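# Pin the connecting link through the chain joint, cap it

## Task

Turn the connecting link so that its pins stick upward through the middle joint of the chain, and then seat the cover plate on top so that both pins pass through it.

## Robot and tools

Robot. Two arms, left_arm and right_arm, each ending in a parallel gripper. The scene frame has its origin at table height, midway between the nominal bases, with +z up, +x out over the table and left_arm on the +y side. Image sides do not match the arm names. The calibrated bases in the scene frame are: left_arm at (+0.004, +0.316, 0) with no rotation, and right_arm at (-0.046, -0.237, 0) with quat_wxyz (1, 0, 0, 0.017), which is about a 2 degree yaw. Up is +z in both base frames.

Frames. All hand positions, quaternions, velocities, targets and wrist-camera poses are given in the arm's own base frame. Fixed cameras and the table use the scene frame. To get a base-frame target, subtract that arm's base position, and for right_arm also undo its small yaw. The fingers point along the gripper's +z axis and open and close along its y axis. end_effector_position is the point between the pads, about 1 cm short of the fingertips. Reported poses can be off by a few cm, more at long reach.

Row format, shared by execute_actions and move. A row has 16 numbers. The first 8 are for left_arm: x, y, z in metres, then qw, qx, qy, qz (w first), then opening. The last 8 are the same for right_arm. Both halves are always required. x, y, z and the quaternion are an absolute pose in that arm's base frame, not an offset. Opening runs from -1 (closed) to +1 (fully open, 0.093 m). To keep an arm still, resend the exact position and quaternion from the last result taken before it stopped, plus its current opening. Sending 0 counts as a real opening command. To hold orientation, repeat the same quaternion in every row rather than copying back the drifted reading.

execute_actions(actions, cameras). actions is a list of actions. Each action is a table of up to 15 rows, one row per 1/30 s control step. A shorter table repeats its last row until 15 steps are used. An action is rejected for both arms if any target lies more than 0.6 m from that gripper's current position along any gripper axis. If the first action fails this check, or any action is malformed, the whole call is rejected. At each step the controller clips the command to within 100 mm and 20 degrees of the measured pose, so the arm may stop short. Read "Hand target" and send the remainder next time. An empty list only returns the state.

move(target, speed, blend, opening_speed, blocking, cameras). target is one row or a list of up to 15 rows, all absolute poses, with no 0.6 m limit. Each gripper travels in a straight line from its Hand target, rotating the short way. speed is in m/s, from 0.002 to 0.5, default 0.25, and rotation is capped at twice that value in rad/s. You can give one speed or one per target. blend, in metres, rounds the corners at intermediate targets; 0 means stop at each. opening_speed is in units per second on the -1..1 scale, minimum 0.2. New openings in later targets are applied only after the arms have stopped at that target. The whole move is capped at 10 s. blocking=false returns after about 0.5 s while the motion continues, and a new move takes over from the current one. Paths ignore obstacles and the other arm. The result adds a "move:" line giving the ending (done, off_target, moving, held, fault) and any limits (paced = clipped, held = steps withheld). An arm the ending does not name finished within 10 mm and 2 degrees. Neither done nor off_target tells you whether there was contact.

wait(seconds 0 to 10) keeps the last commands running. stop() brakes a running move. zoom_image(camera, region [x0,y0,x1,y1] in pixels, at most 504x504) enlarges part of the latest image from cam_high, cam_low, cam_left_wrist or cam_right_wrist. All of these are 672x504. finished_scene(scene) ends the scene and cannot be undone. Use it only once the pins stand up through the joint and the plate rests on both pins without the robot touching anything.

Results. Each arm reports end_effector_position and end_effector_quat_wxyz, Hand target, Tool commands, grip_measured (the motor on the opening scale), Joint positions (the last value is the gap in metres, valid only when nothing blocks the fingers), Joint velocities ("within noise" means the arm is still), and Joint torques. Torques include gravity, and joints 1 to 3 wrap at ±28 N m. Results from execute_actions also list positions at some steps. The pads close fully at about -0.94, and each mm of object width adds about 0.0208. To keep a grip, keep sending the same closing number. Sending a value well below the reading for the object's width squeezes harder.

Cautions. Check the pose after every move and correct any tilt or sag. Small moves may not happen at all or may go sideways. Do not pass close to an arm's own base; go around it. Keep the grippers and wrist cameras away from each other, since the clearance check does not protect them. Move slowly near contact and do not aim far beyond the contact point. Never release a part that is still moving. Nothing may fall or be left off the table. Brief tugs on parts can happen. Long holds, stretched-out arms and pushing against something heat the motors: MOTOR HOT appears at 75 °C, and at 90 °C the arm folds and stays idle.

Each tool is called by a JSON object that holds its "fn" and its "kwargs", one argument or row to a line.

## Session

{"fn": "execute_actions", "kwargs": {
  "actions": []
}}

Scene clock: 0.00 s.
left_arm: end_effector_position=(+0.3804, +0.0624, +0.0935) grip_measured=+1.000 end_effector_quat_wxyz=(+0.585, -0.128, +0.792, +0.118) | right_arm: end_effector_position=(+0.3863, -0.0518, +0.1010) grip_measured=+1.000 end_effector_quat_wxyz=(+0.587, +0.119, +0.797, -0.082)
Joint positions: left_arm=[0.025 1.585 0.34 0.935 -0.319 -0.062 0.093] | right_arm=[-0.027 1.543 0.365 0.866 0.249 0.089 0.093]
Joint velocities: within noise
Joint torques (N m): no reading
Heat: left arm: 33 °C; right arm: 37 °C.
Hand target: left_arm +0.3844, +0.0626, +0.1043; +0.599, -0.130, +0.782, +0.116 | right_arm +0.3866, -0.0517, +0.1009; +0.585, +0.119, +0.798, -0.082
Tool commands: left_gripper/opening=+1.0 right_gripper/opening=+1.0

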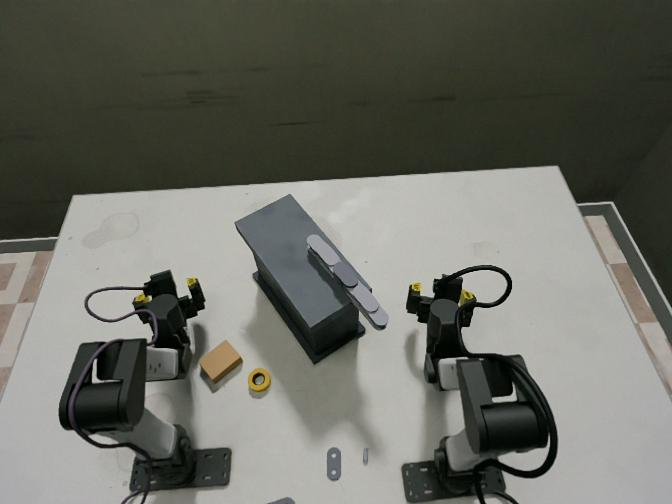

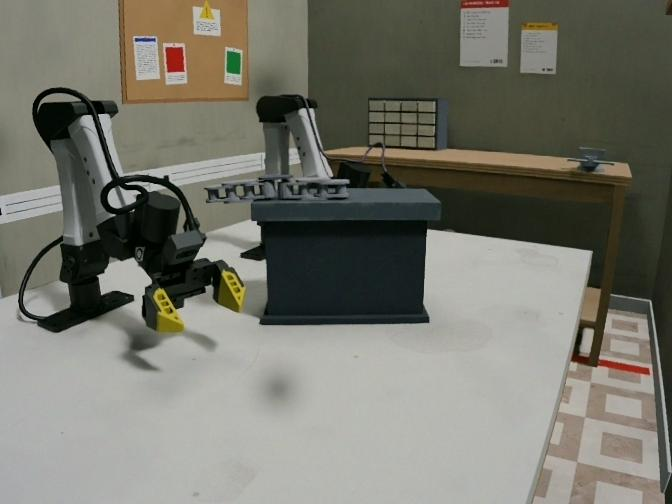

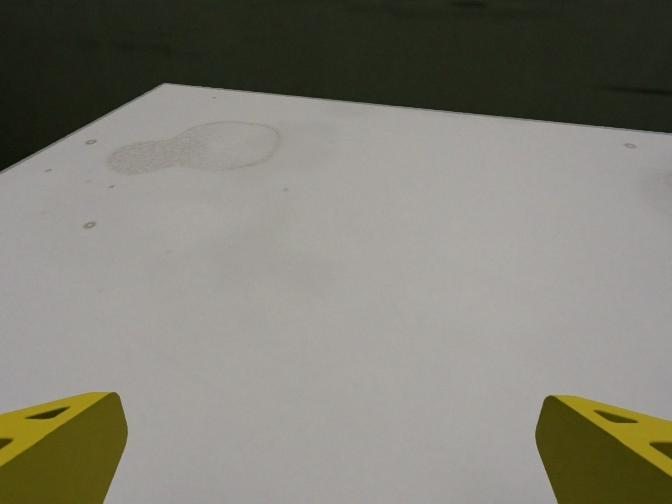

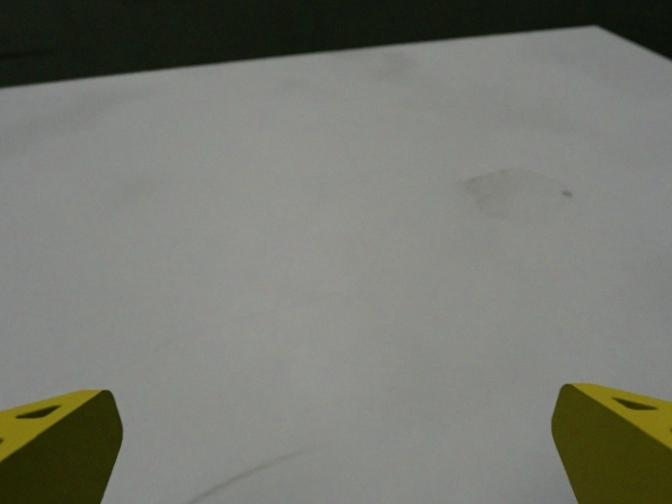

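{"fn": "zoom_image", "kwargs": {
  "camera": "cam_high",
  "region": [180, 330, 420, 504]
}}

{"fn": "zoom_image", "kwargs": {
  "camera": "cam_high",
  "region": [220, 180, 420, 370]
}}

{"fn": "zoom_image", "kwargs": {
  "camera": "cam_low",
  "region": [190, 150, 370, 230]
}}

Scaled by 2.100 from the camera's 672x504 image, which has a finer 960x720 frame.

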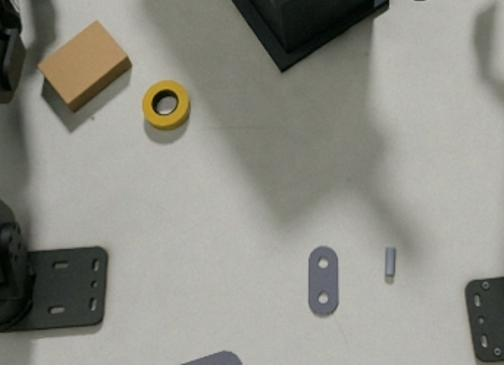

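Scaled by 2.520 from the camera's 672x504 image, which has a finer 960x720 frame.

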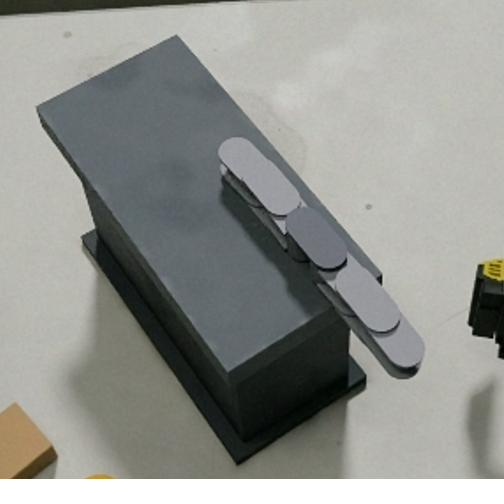

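Scaled by 2.800 from the camera's 672x504 image, which has a finer 960x720 frame.

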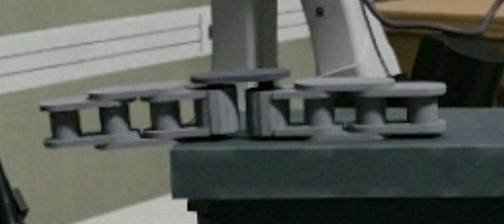

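{"fn": "move", "kwargs": {
  "target": [0.23,-0.237,0.33,0.460,0.338,0.797,-0.195,1,0.045,0.195,0.25,0.2677,-0.585,0.7356,0.2129,1]
}}

Scene clock: 53.57 s.
left_arm: end_effector_position=(+0.2314, -0.2309, +0.3161) grip_measured=+1.000 end_effector_quat_wxyz=(+0.451, +0.332, +0.808, -0.183) | right_arm: end_effector_position=(+0.0454, +0.1981, +0.2475) grip_measured=+1.000 end_effector_quat_wxyz=(+0.270, -0.586, +0.733, +0.218)
Joint positions: left_arm=[-0.791 1.054 1.224 -0.724 -0.013 -0.004 0.093] | right_arm=[1.336 0.776 1.092 -1.18 -0.012 -0.009 0.093]
Joint velocities: within noise
Joint torques (N m): left_arm=[-0.94 -1.73 9.18 1.88 0.13 -0.11] | right_arm=[0.34 1.1 8.42 1.54 0.09 0]
Heat: left arm: 39 °C; right arm: 40 °C.
Hand target: left_arm +0.2297, -0.2366, +0.3299; +0.460, +0.338, +0.797, -0.195 | right_arm +0.0450, +0.1951, +0.2499; +0.268, -0.585, +0.735, +0.213
Off the commanded pose: left_arm 0.015 m, 2 deg | right_arm 0.004 m, 1 deg.
move: off_target (left_arm)
camera_calibration:
cam_left_wrist: T_world_to_cam=[[-0.701677, -0.712367, 0.0135162, -0.00513096], [-0.592756, 0.573125, -0.565834, 0.488239], [0.395335, -0.405044, -0.824409, 0.156988], [0, 0, 0, 1]] pos_world=[0.223744, -0.21989, 0.405753]
cam_right_wrist: T_world_to_cam=[[0.973164, -0.230048, 0.0054597, 0.000114758], [-0.221068, -0.941237, -0.255345, 0.296922], [0.0638804, 0.247285, -0.966835, 0.26878], [0, 0, 0, 1]] pos_world=[0.0483585, 0.213035, 0.335683]

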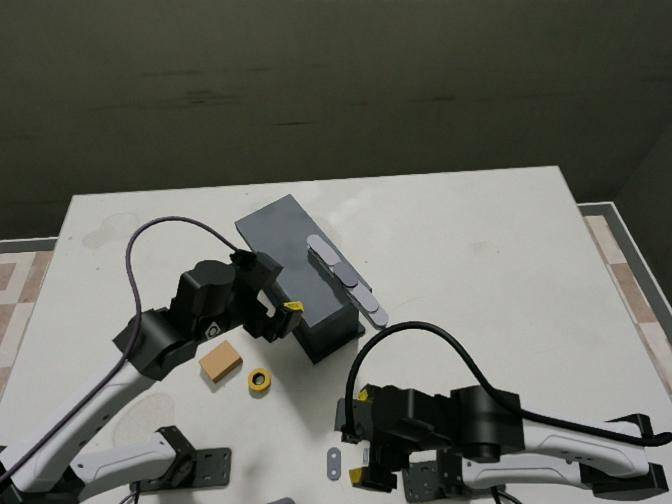

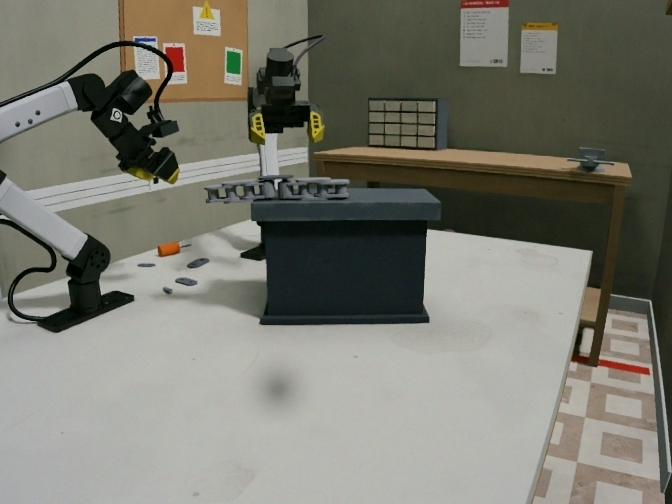

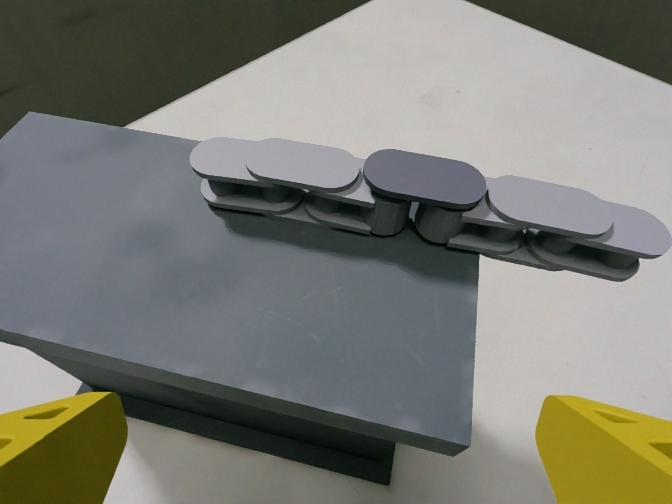

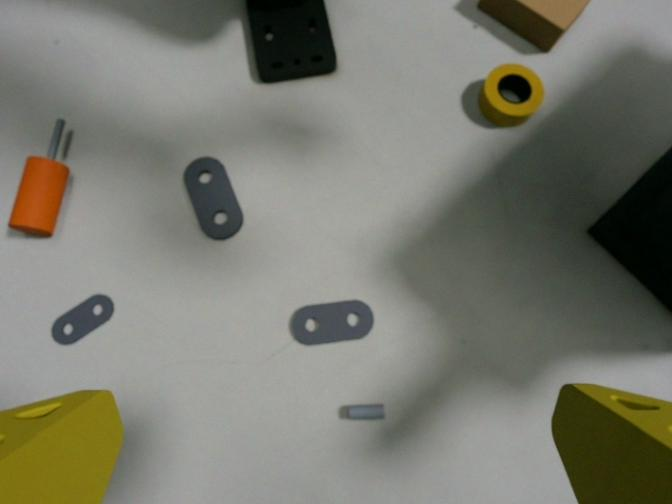

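{"fn": "zoom_image", "kwargs": {
  "camera": "cam_left_wrist",
  "region": [180, 110, 430, 300]
}}

{"fn": "zoom_image", "kwargs": {
  "camera": "cam_left_wrist",
  "region": [350, 120, 672, 310]
}}

{"fn": "zoom_image", "kwargs": {
  "camera": "cam_right_wrist",
  "region": [0, 90, 400, 430]
}}

Scaled by 2.016 from the camera's 672x504 image, which has a finer 960x720 frame.

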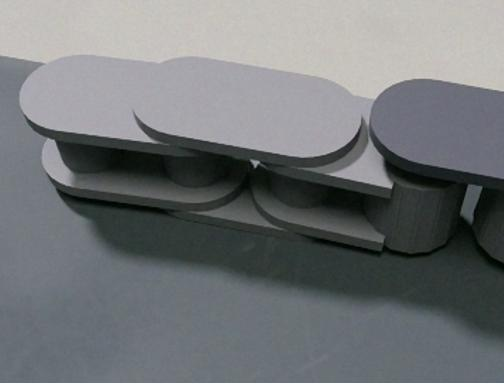

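Scaled by 1.565 from the camera's 672x504 image, which has a finer 960x720 frame.

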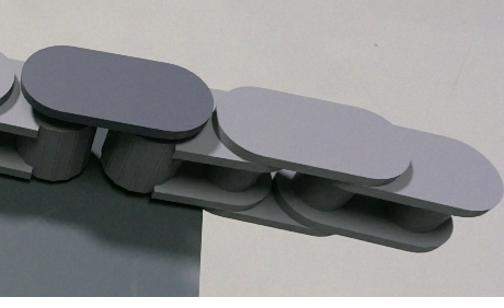

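Scaled by 1.260 from the camera's 672x504 image, which has a finer 960x720 frame.

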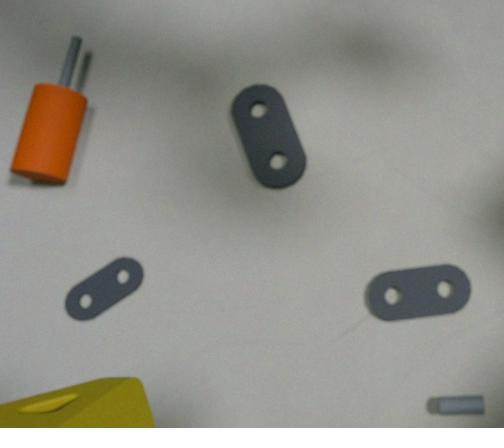

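{"fn": "move", "kwargs": {
  "target": [0.257,-0.306,0.39,0.1884,0.4133,0.8865,-0.0879,1,0.189,0.113,0.22,0.7894,-0.1533,0.5527,0.2189,1]
}}

Scene clock: 118.00 s.
left_arm: end_effector_position=(+0.2585, -0.2998, +0.3857) grip_measured=+1.000 end_effector_quat_wxyz=(+0.313, +0.390, +0.855, -0.139) | right_arm: end_effector_position=(+0.1897, +0.1138, +0.2224) grip_measured=+1.000 end_effector_quat_wxyz=(+0.667, -0.180, +0.704, +0.165)
Joint positions: left_arm=[-0.865 1.844 2.543 -1.572 -0.013 -0.004 0.093] | right_arm=[0.689 0.024 0.263 -0.296 0.196 0.004 0.093]
Joint velocities: within noise
Joint torques (N m): left_arm=[-1.02 -6.17 6.53 1.58 0.1 -0.11] | right_arm=[0.23 1.8 6.27 2.35 0.12 0.09]
Heat: left arm: 42 °C; right arm: 43 °C.
Hand target: left_arm +0.2568, -0.3057, +0.3893; +0.317, +0.396, +0.849, -0.147 | right_arm +0.1900, +0.1138, +0.2206; +0.668, -0.175, +0.704, +0.167
Off the commanded pose: left_arm 0.008 m, 16 deg | right_arm 0.003 m, 23 deg; orientation clipped.
joint read past its limit (left arm) — joint 4 (wrist pitch), lower limit.
joint sent to its limit (left arm) — joint 4 (wrist pitch), lower limit. The joint targets are off in orientation, not in position.
joint sent to its limit (right arm) — joint 2 (shoulder), lower limit. The joint targets are off in orientation, not in position.
move: off_target (left_arm, right_arm); limits=paced
camera_calibration:
cam_left_wrist: T_world_to_cam=[[-0.750017, -0.661357, 0.00902307, -0.00662365], [-0.636967, 0.718549, -0.279212, 0.527606], [0.178175, -0.215162, -0.960187, 0.341176], [0, 0, 0, 1]] pos_world=[0.270311, -0.310083, 0.474967]
cam_right_wrist: T_world_to_cam=[[0.460889, -0.887443, 0.00508088, 0.0124603], [-0.428232, -0.227408, -0.874588, 0.338828], [0.777302, 0.400912, -0.484841, -0.00387333], [0, 0, 0, 1]] pos_world=[0.142365, 0.0896626, 0.294393]

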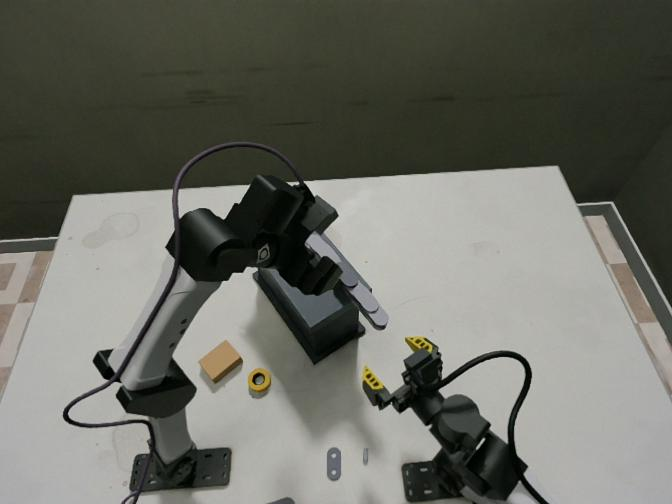

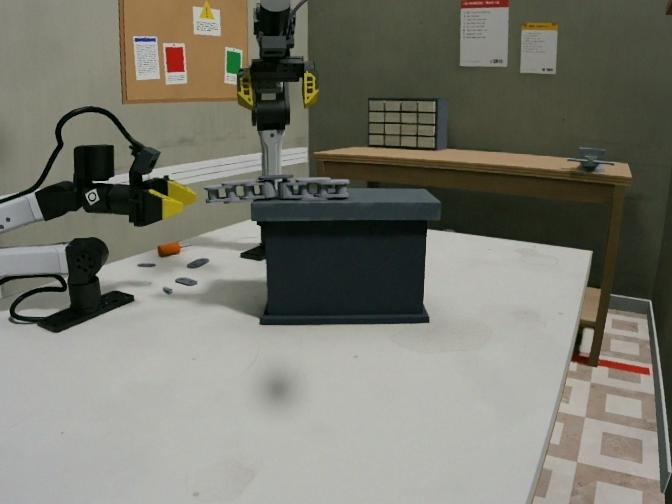

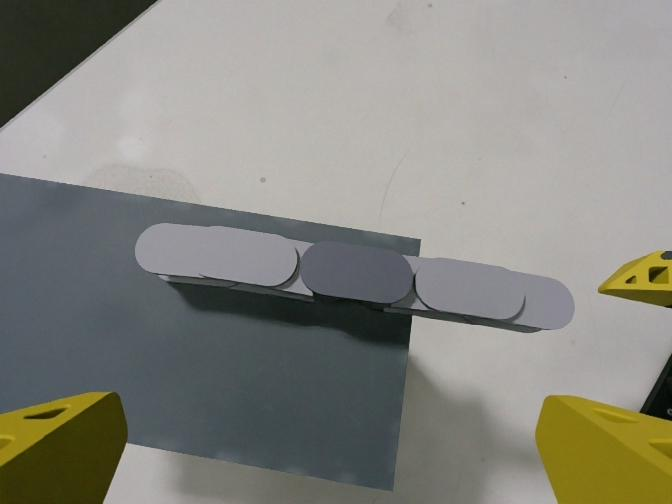

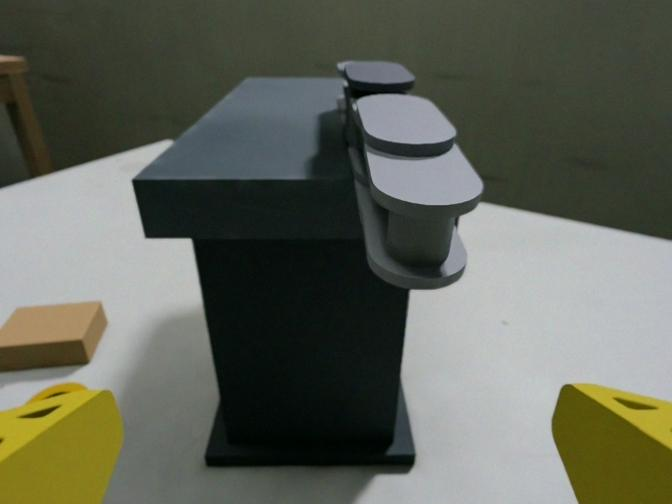

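{"fn": "zoom_image", "kwargs": {
  "camera": "cam_left_wrist",
  "region": [270, 210, 450, 340]
}}

{"fn": "zoom_image", "kwargs": {
  "camera": "cam_right_wrist",
  "region": [320, 40, 500, 300]
}}

Scaled by 2.800 from the camera's 672x504 image, which has a finer 960x720 frame.

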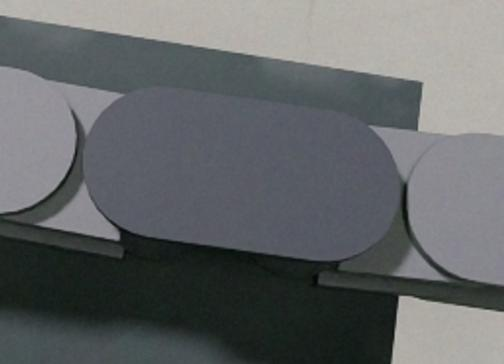

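Scaled by 1.938 from the camera's 672x504 image, which has a finer 960x720 frame.

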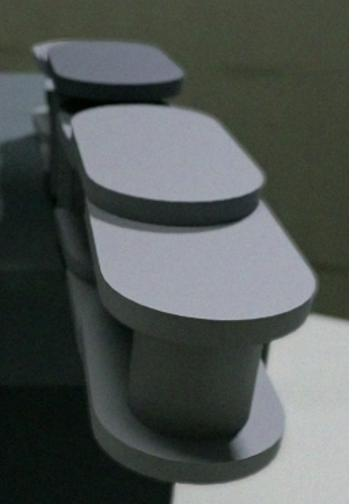

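{"fn": "move", "kwargs": {
  "target": [
    [0.174,-0.207,0.33,0.4184,0.3748,0.8039,-0.1951,1,0.19,0.1138,0.30,0.55,-0.19,0.79,0.11,1],
    [0.174,-0.207,0.33,0.4184,0.3748,0.8039,-0.1951,1,0.27,0.147,0.34,0.2090,-0.2527,0.9430,0.0560,1]
  ]
}}

Scene clock: 315.80 s.
left_arm: end_effector_position=(+0.1747, -0.2015, +0.3285) grip_measured=+1.000 end_effector_quat_wxyz=(+0.414, +0.369, +0.811, -0.186) | right_arm: end_effector_position=(+0.2720, +0.1486, +0.3397) grip_measured=+1.000 end_effector_quat_wxyz=(+0.256, -0.248, +0.932, +0.064)
Joint positions: left_arm=[-0.865 0.938 1.308 -0.999 -0.013 -0.004 0.093] | right_arm=[0.499 1.5 2.007 -1.543 -0.003 -0.02 0.093]
Joint velocities: within noise
Joint torques (N m): left_arm=[-0.8 -0.98 4.89 2.09 0.13 -0.12] | right_arm=[-0.99 -3.88 7.01 1.22 -0.17 -0.11]
Heat: left arm: 41 °C; right arm: 44 °C.
Hand target: left_arm +0.1739, -0.2069, +0.3299; +0.418, +0.375, +0.804, -0.195 | right_arm +0.2700, +0.1470, +0.3396; +0.249, -0.250, +0.933, +0.065
Off the commanded pose: left_arm 0.006 m, 2 deg | right_arm 0.003 m, 6 deg.
joint sent to its limit (right arm) — joint 4 (wrist pitch), lower limit. The joint targets are off in orientation, not in position.
move: off_target (right_arm)
camera_calibration:
cam_left_wrist: T_world_to_cam=[[-0.751749, -0.659326, 0.0127288, -0.00448998], [-0.57469, 0.645538, -0.503003, 0.435549], [0.323426, -0.385447, -0.864191, 0.231101], [0, 0, 0, 1]] pos_world=[0.172186, -0.195047, 0.418855]
cam_right_wrist: T_world_to_cam=[[0.485825, -0.873858, 0.0186186, -0.00857538], [-0.870053, -0.485527, -0.085277, 0.375003], [0.0835598, 0.0252306, -0.996183, 0.393338], [0, 0, 0, 1]] pos_world=[0.297571, 0.164656, 0.423976]

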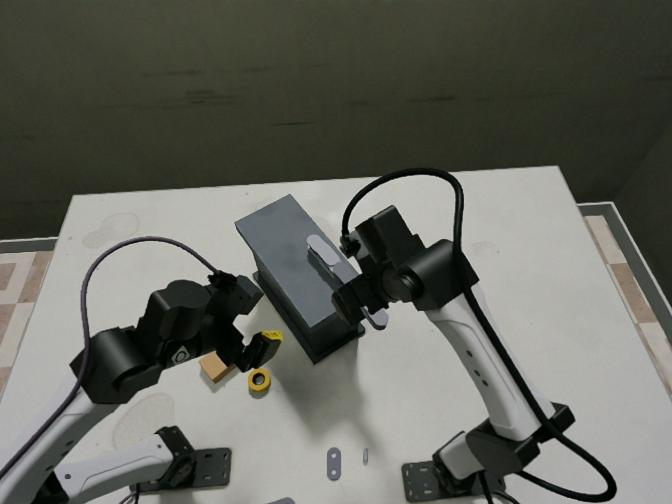

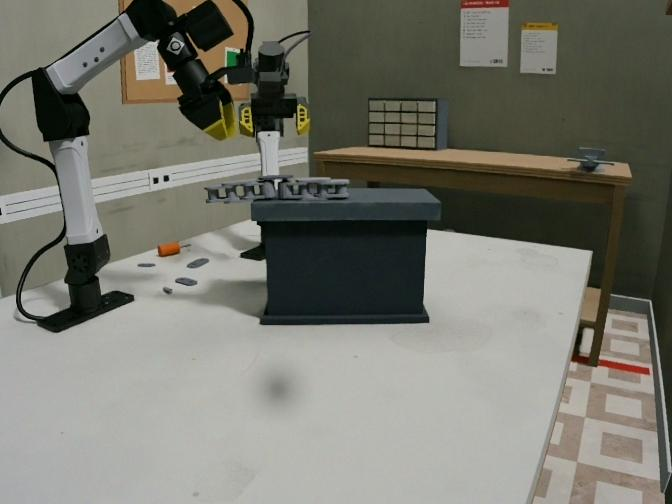

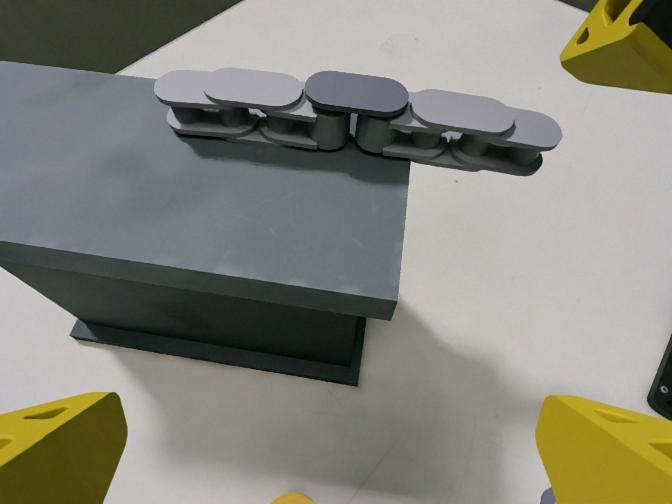

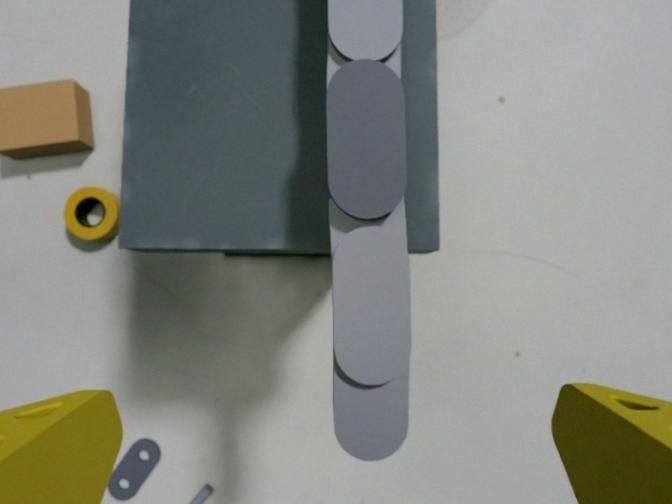

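{"fn": "move", "kwargs": {
  "target": [
    [0.174,-0.207,0.33,0.4184,0.3748,0.8039,-0.1951,1,0.2693,0.1295,0.30,0.25,-0.25,0.933,0.067,1],
    [0.174,-0.207,0.33,0.4184,0.3748,0.8039,-0.1951,1,0.2693,0.1295,0.25,0.25,-0.25,0.933,0.067,1]
  ],
  "speed": 0.12
}}

Scene clock: 335.70 s.
left_arm: end_effector_position=(+0.1747, -0.2015, +0.3286) grip_measured=+1.000 end_effector_quat_wxyz=(+0.414, +0.369, +0.811, -0.186) | right_arm: end_effector_position=(+0.2696, +0.1301, +0.2491) grip_measured=+1.000 end_effector_quat_wxyz=(+0.244, -0.249, +0.935, +0.063)
Joint positions: left_arm=[-0.865 0.938 1.308 -0.998 -0.013 -0.004 0.093] | right_arm=[0.426 1.291 1.43 -1.202 -0.042 -0.083 0.093]
Joint velocities: within noise
Joint torques (N m): left_arm=[-0.81 -0.96 4.89 2.09 0.13 -0.12] | right_arm=[-0.7 -5.07 5.85 1.56 -0.11 -0.11]
Heat: left arm: 42 °C; right arm: 43 °C.
Hand target: left_arm +0.1740, -0.2069, +0.3300; +0.418, +0.375, +0.804, -0.195 | right_arm +0.2693, +0.1295, +0.2500; +0.250, -0.250, +0.933, +0.067
Off the commanded pose: left_arm 0.006 m, 2 deg | right_arm 0.001 m, 1 deg.
move: done
camera_calibration:
cam_left_wrist: T_world_to_cam=[[-0.751752, -0.659323, 0.0127341, -0.00449211], [-0.574566, 0.645392, -0.503332, 0.435691], [0.32364, -0.385698, -0.863999, 0.230988], [0, 0, 0, 1]] pos_world=[0.172199, -0.195062, 0.418928]
cam_right_wrist: T_world_to_cam=[[0.487215, -0.873155, 0.0149326, -0.0214729], [-0.871208, -0.487164, -0.0605689, 0.35057], [0.0601607, 0.0165007, -0.998052, 0.311594], [0, 0, 0, 1]] pos_world=[0.297136, 0.146895, 0.332542]

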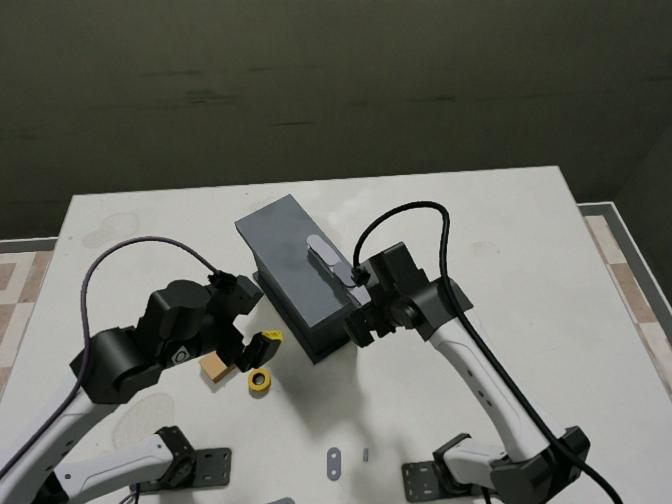

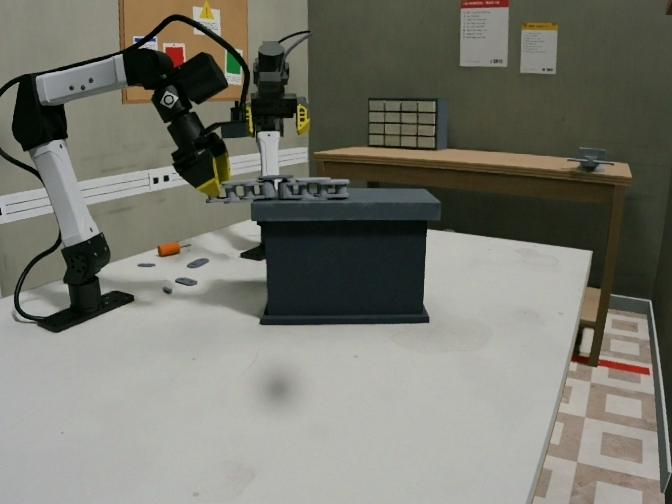

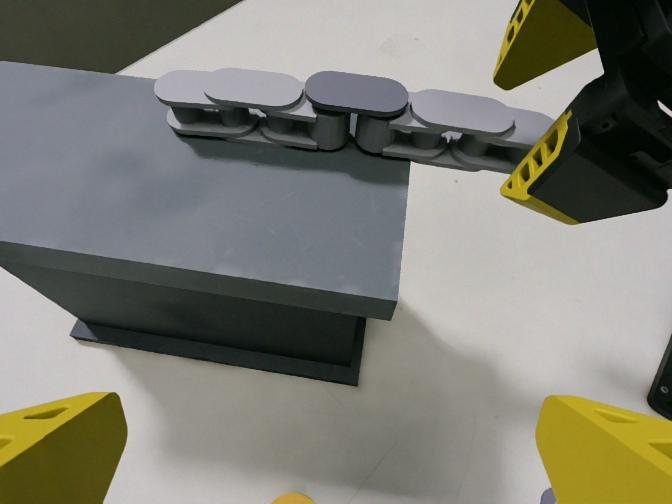

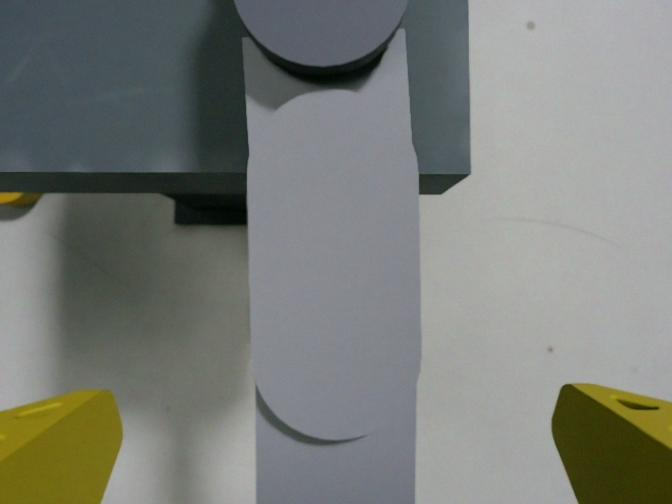

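{"fn": "move", "kwargs": {
  "target": [0.174,-0.207,0.33,0.4184,0.3748,0.8039,-0.1951,1,0.2693,0.1295,0.25,0.25,-0.25,0.933,0.067,-0.45],
  "opening_speed": 1.0
}}

Scene clock: 341.73 s.
left_arm: end_effector_position=(+0.1747, -0.2015, +0.3286) grip_measured=+1.000 end_effector_quat_wxyz=(+0.414, +0.369, +0.811, -0.186) | right_arm: end_effector_position=(+0.2698, +0.1303, +0.2493) grip_measured=-0.433 end_effector_quat_wxyz=(+0.245, -0.249, +0.935, +0.063)
Joint positions: left_arm=[-0.865 0.938 1.308 -0.998 -0.013 -0.004 0.093] | right_arm=[0.426 1.291 1.43 -1.2 -0.042 -0.084 0.024]
Joint velocities: within noise
Joint torques (N m): left_arm=[-0.8 -0.95 4.89 2.09 0.13 -0.12] | right_arm=[-0.9 -4.98 5.56 1.58 -0.14 -0.08]
Heat: left arm: 42 °C; right arm: 43 °C.
Hand target: left_arm +0.1740, -0.2069, +0.3300; +0.418, +0.375, +0.804, -0.195 | right_arm +0.2693, +0.1295, +0.2499; +0.250, -0.250, +0.933, +0.067
Off the commanded pose: left_arm 0.006 m, 2 deg | right_arm 0.001 m, 1 deg.
move: done
camera_calibration:
cam_left_wrist: T_world_to_cam=[[-0.751752, -0.659323, 0.0127341, -0.00449211], [-0.574566, 0.645392, -0.503332, 0.435691], [0.32364, -0.385698, -0.863999, 0.230988], [0, 0, 0, 1]] pos_world=[0.172199, -0.195062, 0.418928]
cam_right_wrist: T_world_to_cam=[[0.488101, -0.872662, 0.0147689, -0.0216368], [-0.870622, -0.488012, -0.0621431, 0.351256], [0.0614373, 0.0174739, -0.997958, 0.311266], [0, 0, 0, 1]] pos_world=[0.297249, 0.147096, 0.332778]

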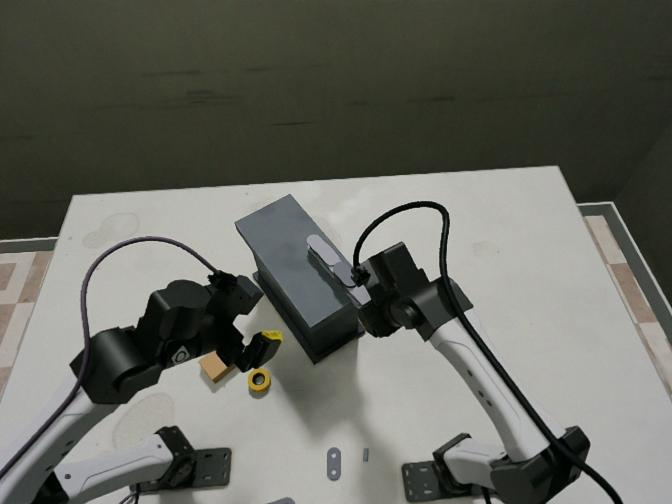

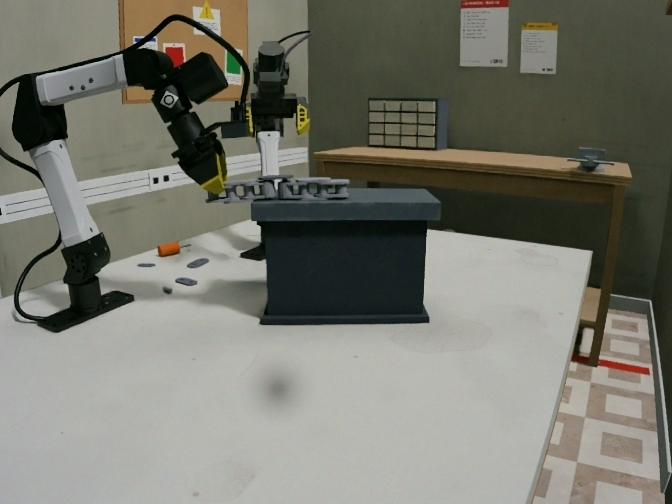

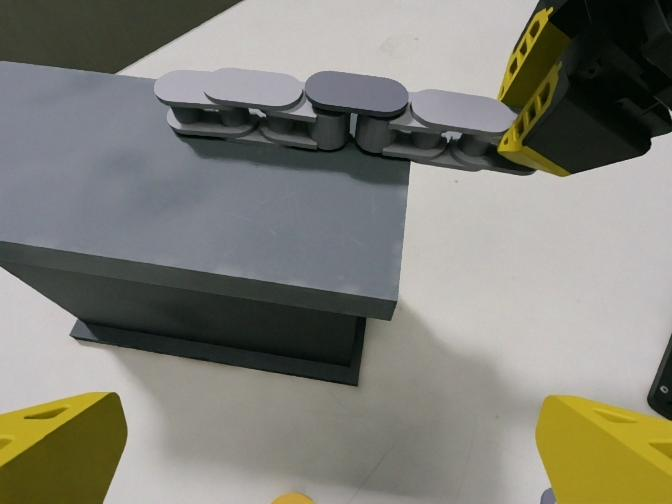

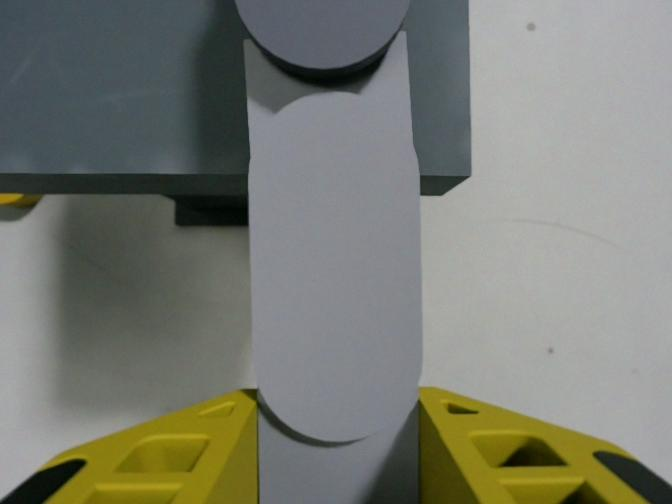

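{"fn": "move", "kwargs": {
  "target": [0.174,-0.207,0.33,0.4184,0.3748,0.8039,-0.1951,1,0.3195,0.1585,0.25,0.25,-0.25,0.933,0.067,-0.45],
  "speed": 0.05
}}

Scene clock: 348.50 s.
left_arm: end_effector_position=(+0.1747, -0.2015, +0.3286) grip_measured=+1.000 end_effector_quat_wxyz=(+0.414, +0.369, +0.811, -0.186) | right_arm: end_effector_position=(+0.3111, +0.1515, +0.2519) grip_measured=-0.433 end_effector_quat_wxyz=(+0.245, -0.250, +0.934, +0.064)
Joint positions: left_arm=[-0.865 0.938 1.308 -0.998 -0.013 -0.004 0.093] | right_arm=[0.433 1.46 1.574 -1.173 -0.042 -0.08 0.024]
Joint velocities: within noise
Joint torques (N m): left_arm=[-0.8 -0.96 4.9 2.09 0.13 -0.12] | right_arm=[0.36 -3.19 7.65 1.75 -0.02 0.07]
Heat: left arm: 43 °C; right arm: 43 °C.
Hand target: left_arm +0.1740, -0.2069, +0.3300; +0.418, +0.375, +0.804, -0.195 | right_arm +0.3192, +0.1584, +0.2500; +0.250, -0.250, +0.933, +0.067
Off the commanded pose: left_arm 0.006 m, 2 deg | right_arm 0.011 m, 1 deg.
move: off_target (right_arm)
camera_calibration:
cam_left_wrist: T_world_to_cam=[[-0.751752, -0.659323, 0.0127341, -0.00449211], [-0.574566, 0.645392, -0.503332, 0.435691], [0.32364, -0.385698, -0.863999, 0.230988], [0, 0, 0, 1]] pos_world=[0.172199, -0.195062, 0.418928]
cam_right_wrist: T_world_to_cam=[[0.490859, -0.871142, 0.0129626, -0.023957], [-0.86909, -0.490639, -0.0628956, 0.397831], [0.061151, 0.0196073, -0.997936, 0.310783], [0, 0, 0, 1]] pos_world=[0.338505, 0.168227, 0.335474]

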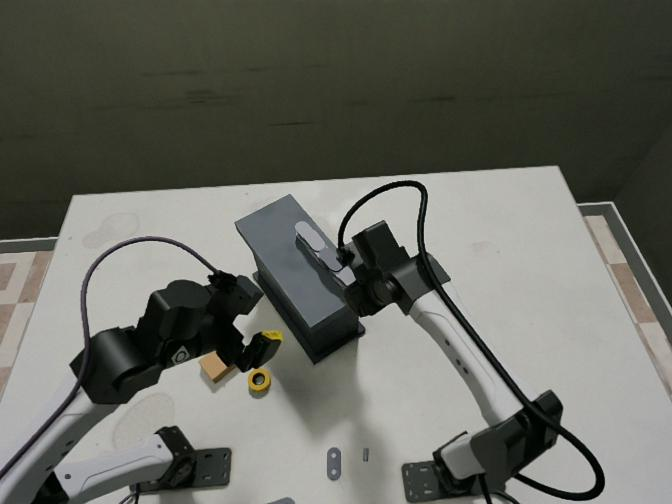

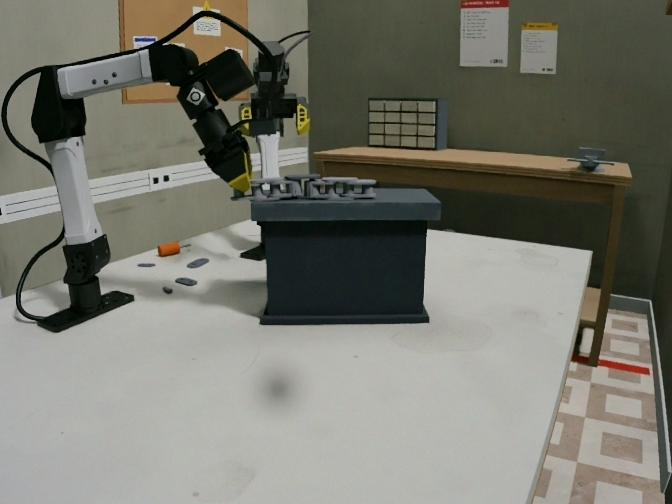

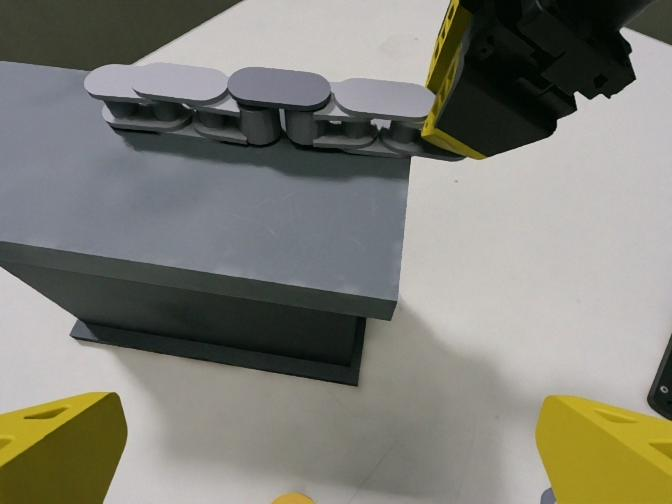

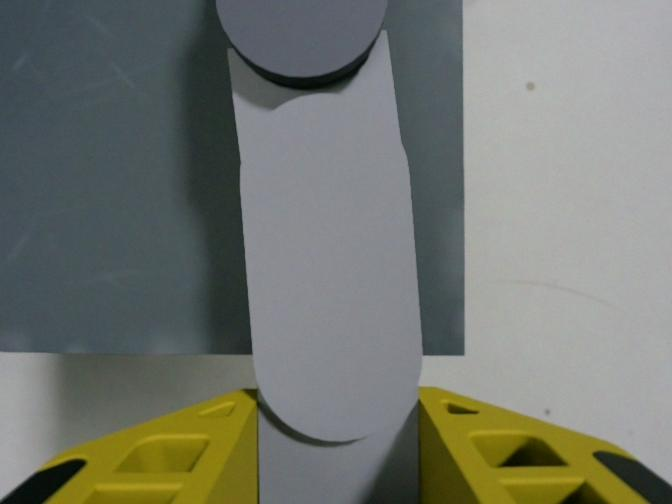

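{"fn": "move", "kwargs": {
  "target": [0.174,-0.207,0.33,0.4184,0.3748,0.8039,-0.1951,1,0.3262,0.1624,0.25,0.25,-0.25,0.933,0.067,-0.45],
  "speed": 0.05,
  "cameras": ["cam_right_wrist","cam_left_wrist"]
}}

Scene clock: 357.30 s.
left_arm: end_effector_position=(+0.1747, -0.2015, +0.3286) grip_measured=+1.000 end_effector_quat_wxyz=(+0.414, +0.369, +0.811, -0.186) | right_arm: end_effector_position=(+0.3203, +0.1567, +0.2527) grip_measured=-0.433 end_effector_quat_wxyz=(+0.249, -0.250, +0.933, +0.066)
Joint positions: left_arm=[-0.865 0.938 1.308 -0.998 -0.013 -0.004 0.093] | right_arm=[0.435 1.491 1.6 -1.159 -0.042 -0.078 0.024]
Joint velocities: within noise
Joint torques (N m): left_arm=[-0.79 -0.96 4.9 2.09 0.13 -0.11] | right_arm=[0.43 -3.67 7.82 1.6 -0.04 0.11]
Heat: left arm: 43 °C; right arm: 43 °C.
Hand target: left_arm +0.1740, -0.2069, +0.3300; +0.418, +0.375, +0.804, -0.195 | right_arm +0.3260, +0.1623, +0.2500; +0.250, -0.250, +0.933, +0.067
Off the commanded pose: left_arm 0.006 m, 2 deg | right_arm 0.009 m, 0 deg.
move: done
camera_calibration:
cam_left_wrist: T_world_to_cam=[[-0.751752, -0.659323, 0.0127341, -0.00449211], [-0.574566, 0.645392, -0.503332, 0.435691], [0.32364, -0.385698, -0.863999, 0.230988], [0, 0, 0, 1]] pos_world=[0.172199, -0.195062, 0.418928]
cam_right_wrist: T_world_to_cam=[[0.491017, -0.871059, 0.0125879, -0.02397], [-0.868396, -0.490561, -0.0723739, 0.410591], [0.0692171, 0.0246055, -0.997298, 0.307326], [0, 0, 0, 1]] pos_world=[0.347053, 0.172979, 0.336514]
Images, in order (width x height): cam_left_wrist 672x504, cam_right_wrist 672x504.

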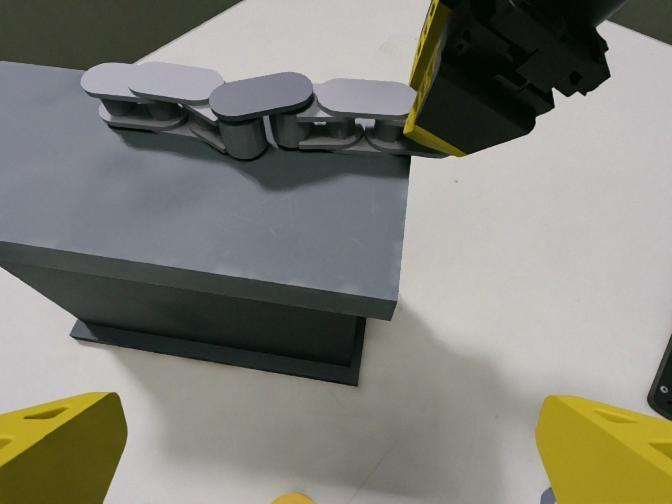

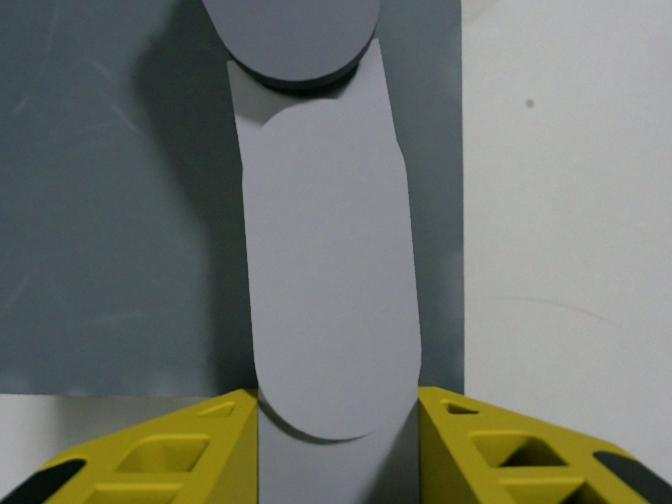

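{"fn": "move", "kwargs": {
  "target": [
    [0.174,-0.207,0.33,0.4184,0.3748,0.8039,-0.1951,1,0.321,0.157,0.2527,0.25,-0.25,0.933,0.067,-0.1],
    [0.174,-0.207,0.33,0.4184,0.3748,0.8039,-0.1951,1,0.321,0.157,0.34,0.25,-0.25,0.933,0.067,1],
    [0.174,-0.207,0.33,0.4184,0.3748,0.8039,-0.1951,1,0.36,0.165,0.35,0.25,-0.25,0.933,0.067,1]
  ],
  "speed": 0.15,
  "cameras": ["cam_right_wrist","cam_left_wrist","cam_high"]
}}

Scene clock: 366.77 s.
left_arm: end_effector_position=(+0.1747, -0.2015, +0.3286) grip_measured=+1.000 end_effector_quat_wxyz=(+0.414, +0.369, +0.811, -0.186) | right_arm: end_effector_position=(+0.3598, +0.1656, +0.3513) grip_measured=+1.000 end_effector_quat_wxyz=(+0.285, -0.244, +0.924, +0.070)
Joint positions: left_arm=[-0.865 0.938 1.308 -0.998 -0.013 -0.004 0.093] | right_arm=[0.41 1.828 2.401 -1.55 -0.049 -0.092 0.093]
Joint velocities: within noise
Joint torques (N m): left_arm=[-0.8 -0.98 4.9 2.09 0.13 -0.12] | right_arm=[-0.72 -6.43 6.95 1.41 -0.19 -0.06]
Heat: left arm: 43 °C; right arm: 43 °C.
Hand target: left_arm +0.1740, -0.2069, +0.3300; +0.418, +0.375, +0.804, -0.195 | right_arm +0.3599, +0.1649, +0.3496; +0.279, -0.247, +0.925, +0.072
Off the commanded pose: left_arm 0.006 m, 2 deg | right_arm 0.001 m, 4 deg.
joint sent to its limit (right arm) — joint 4 (wrist pitch), lower limit. The joint targets are off in orientation, not in position.
move: off_target (right_arm)
camera_calibration:
cam_left_wrist: T_world_to_cam=[[-0.751752, -0.659323, 0.0127341, -0.00449211], [-0.574566, 0.645392, -0.503332, 0.435691], [0.32364, -0.385698, -0.863999, 0.230988], [0, 0, 0, 1]] pos_world=[0.172199, -0.195062, 0.418928]
cam_right_wrist: T_world_to_cam=[[0.482191, -0.875825, 0.0205631, -0.0356361], [-0.865205, -0.479766, -0.145757, 0.479243], [0.137523, 0.0524917, -0.989107, 0.370699], [0, 0, 0, 1]] pos_world=[0.380847, 0.179255, 0.437246]
Images, in order (width x height): cam_high 672x504, cam_left_wrist 672x504, cam_right_wrist 672x504.

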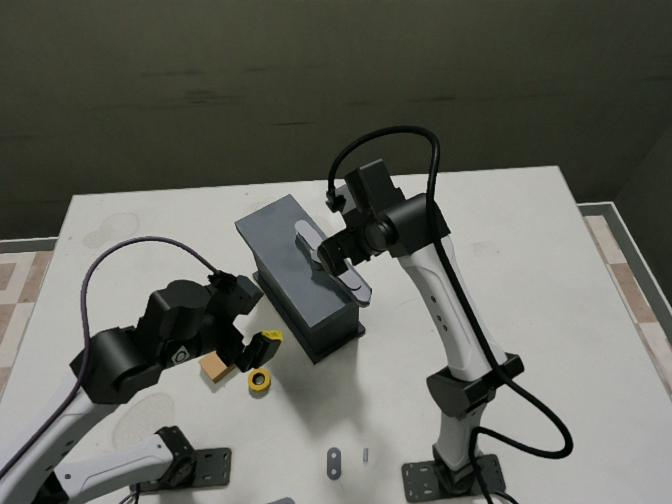

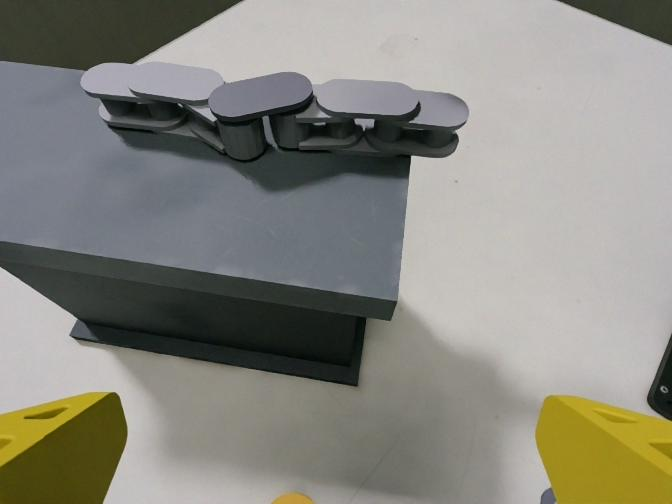

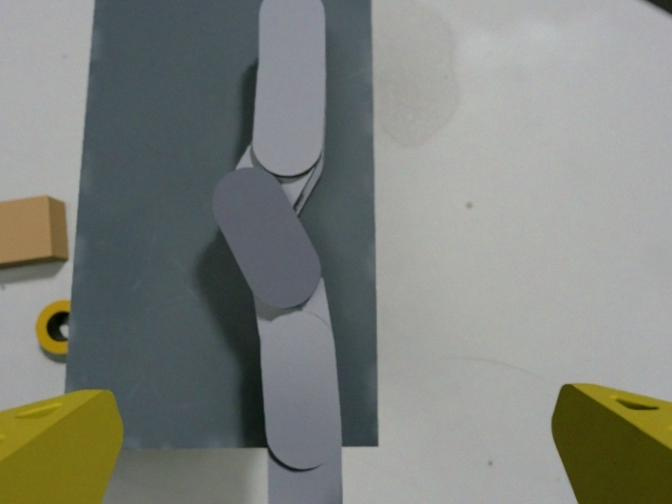

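{"fn": "zoom_image", "kwargs": {
  "camera": "cam_right_wrist",
  "region": [190, 100, 350, 340]
}}

Scaled by 2.100 from the camera's 672x504 image, which has a finer 960x720 frame.

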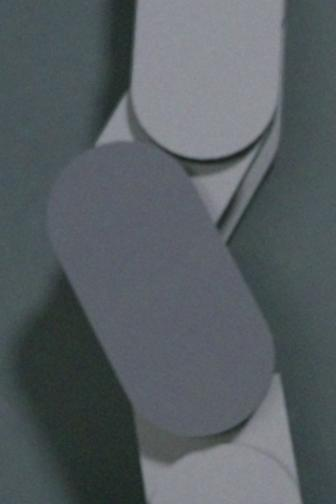

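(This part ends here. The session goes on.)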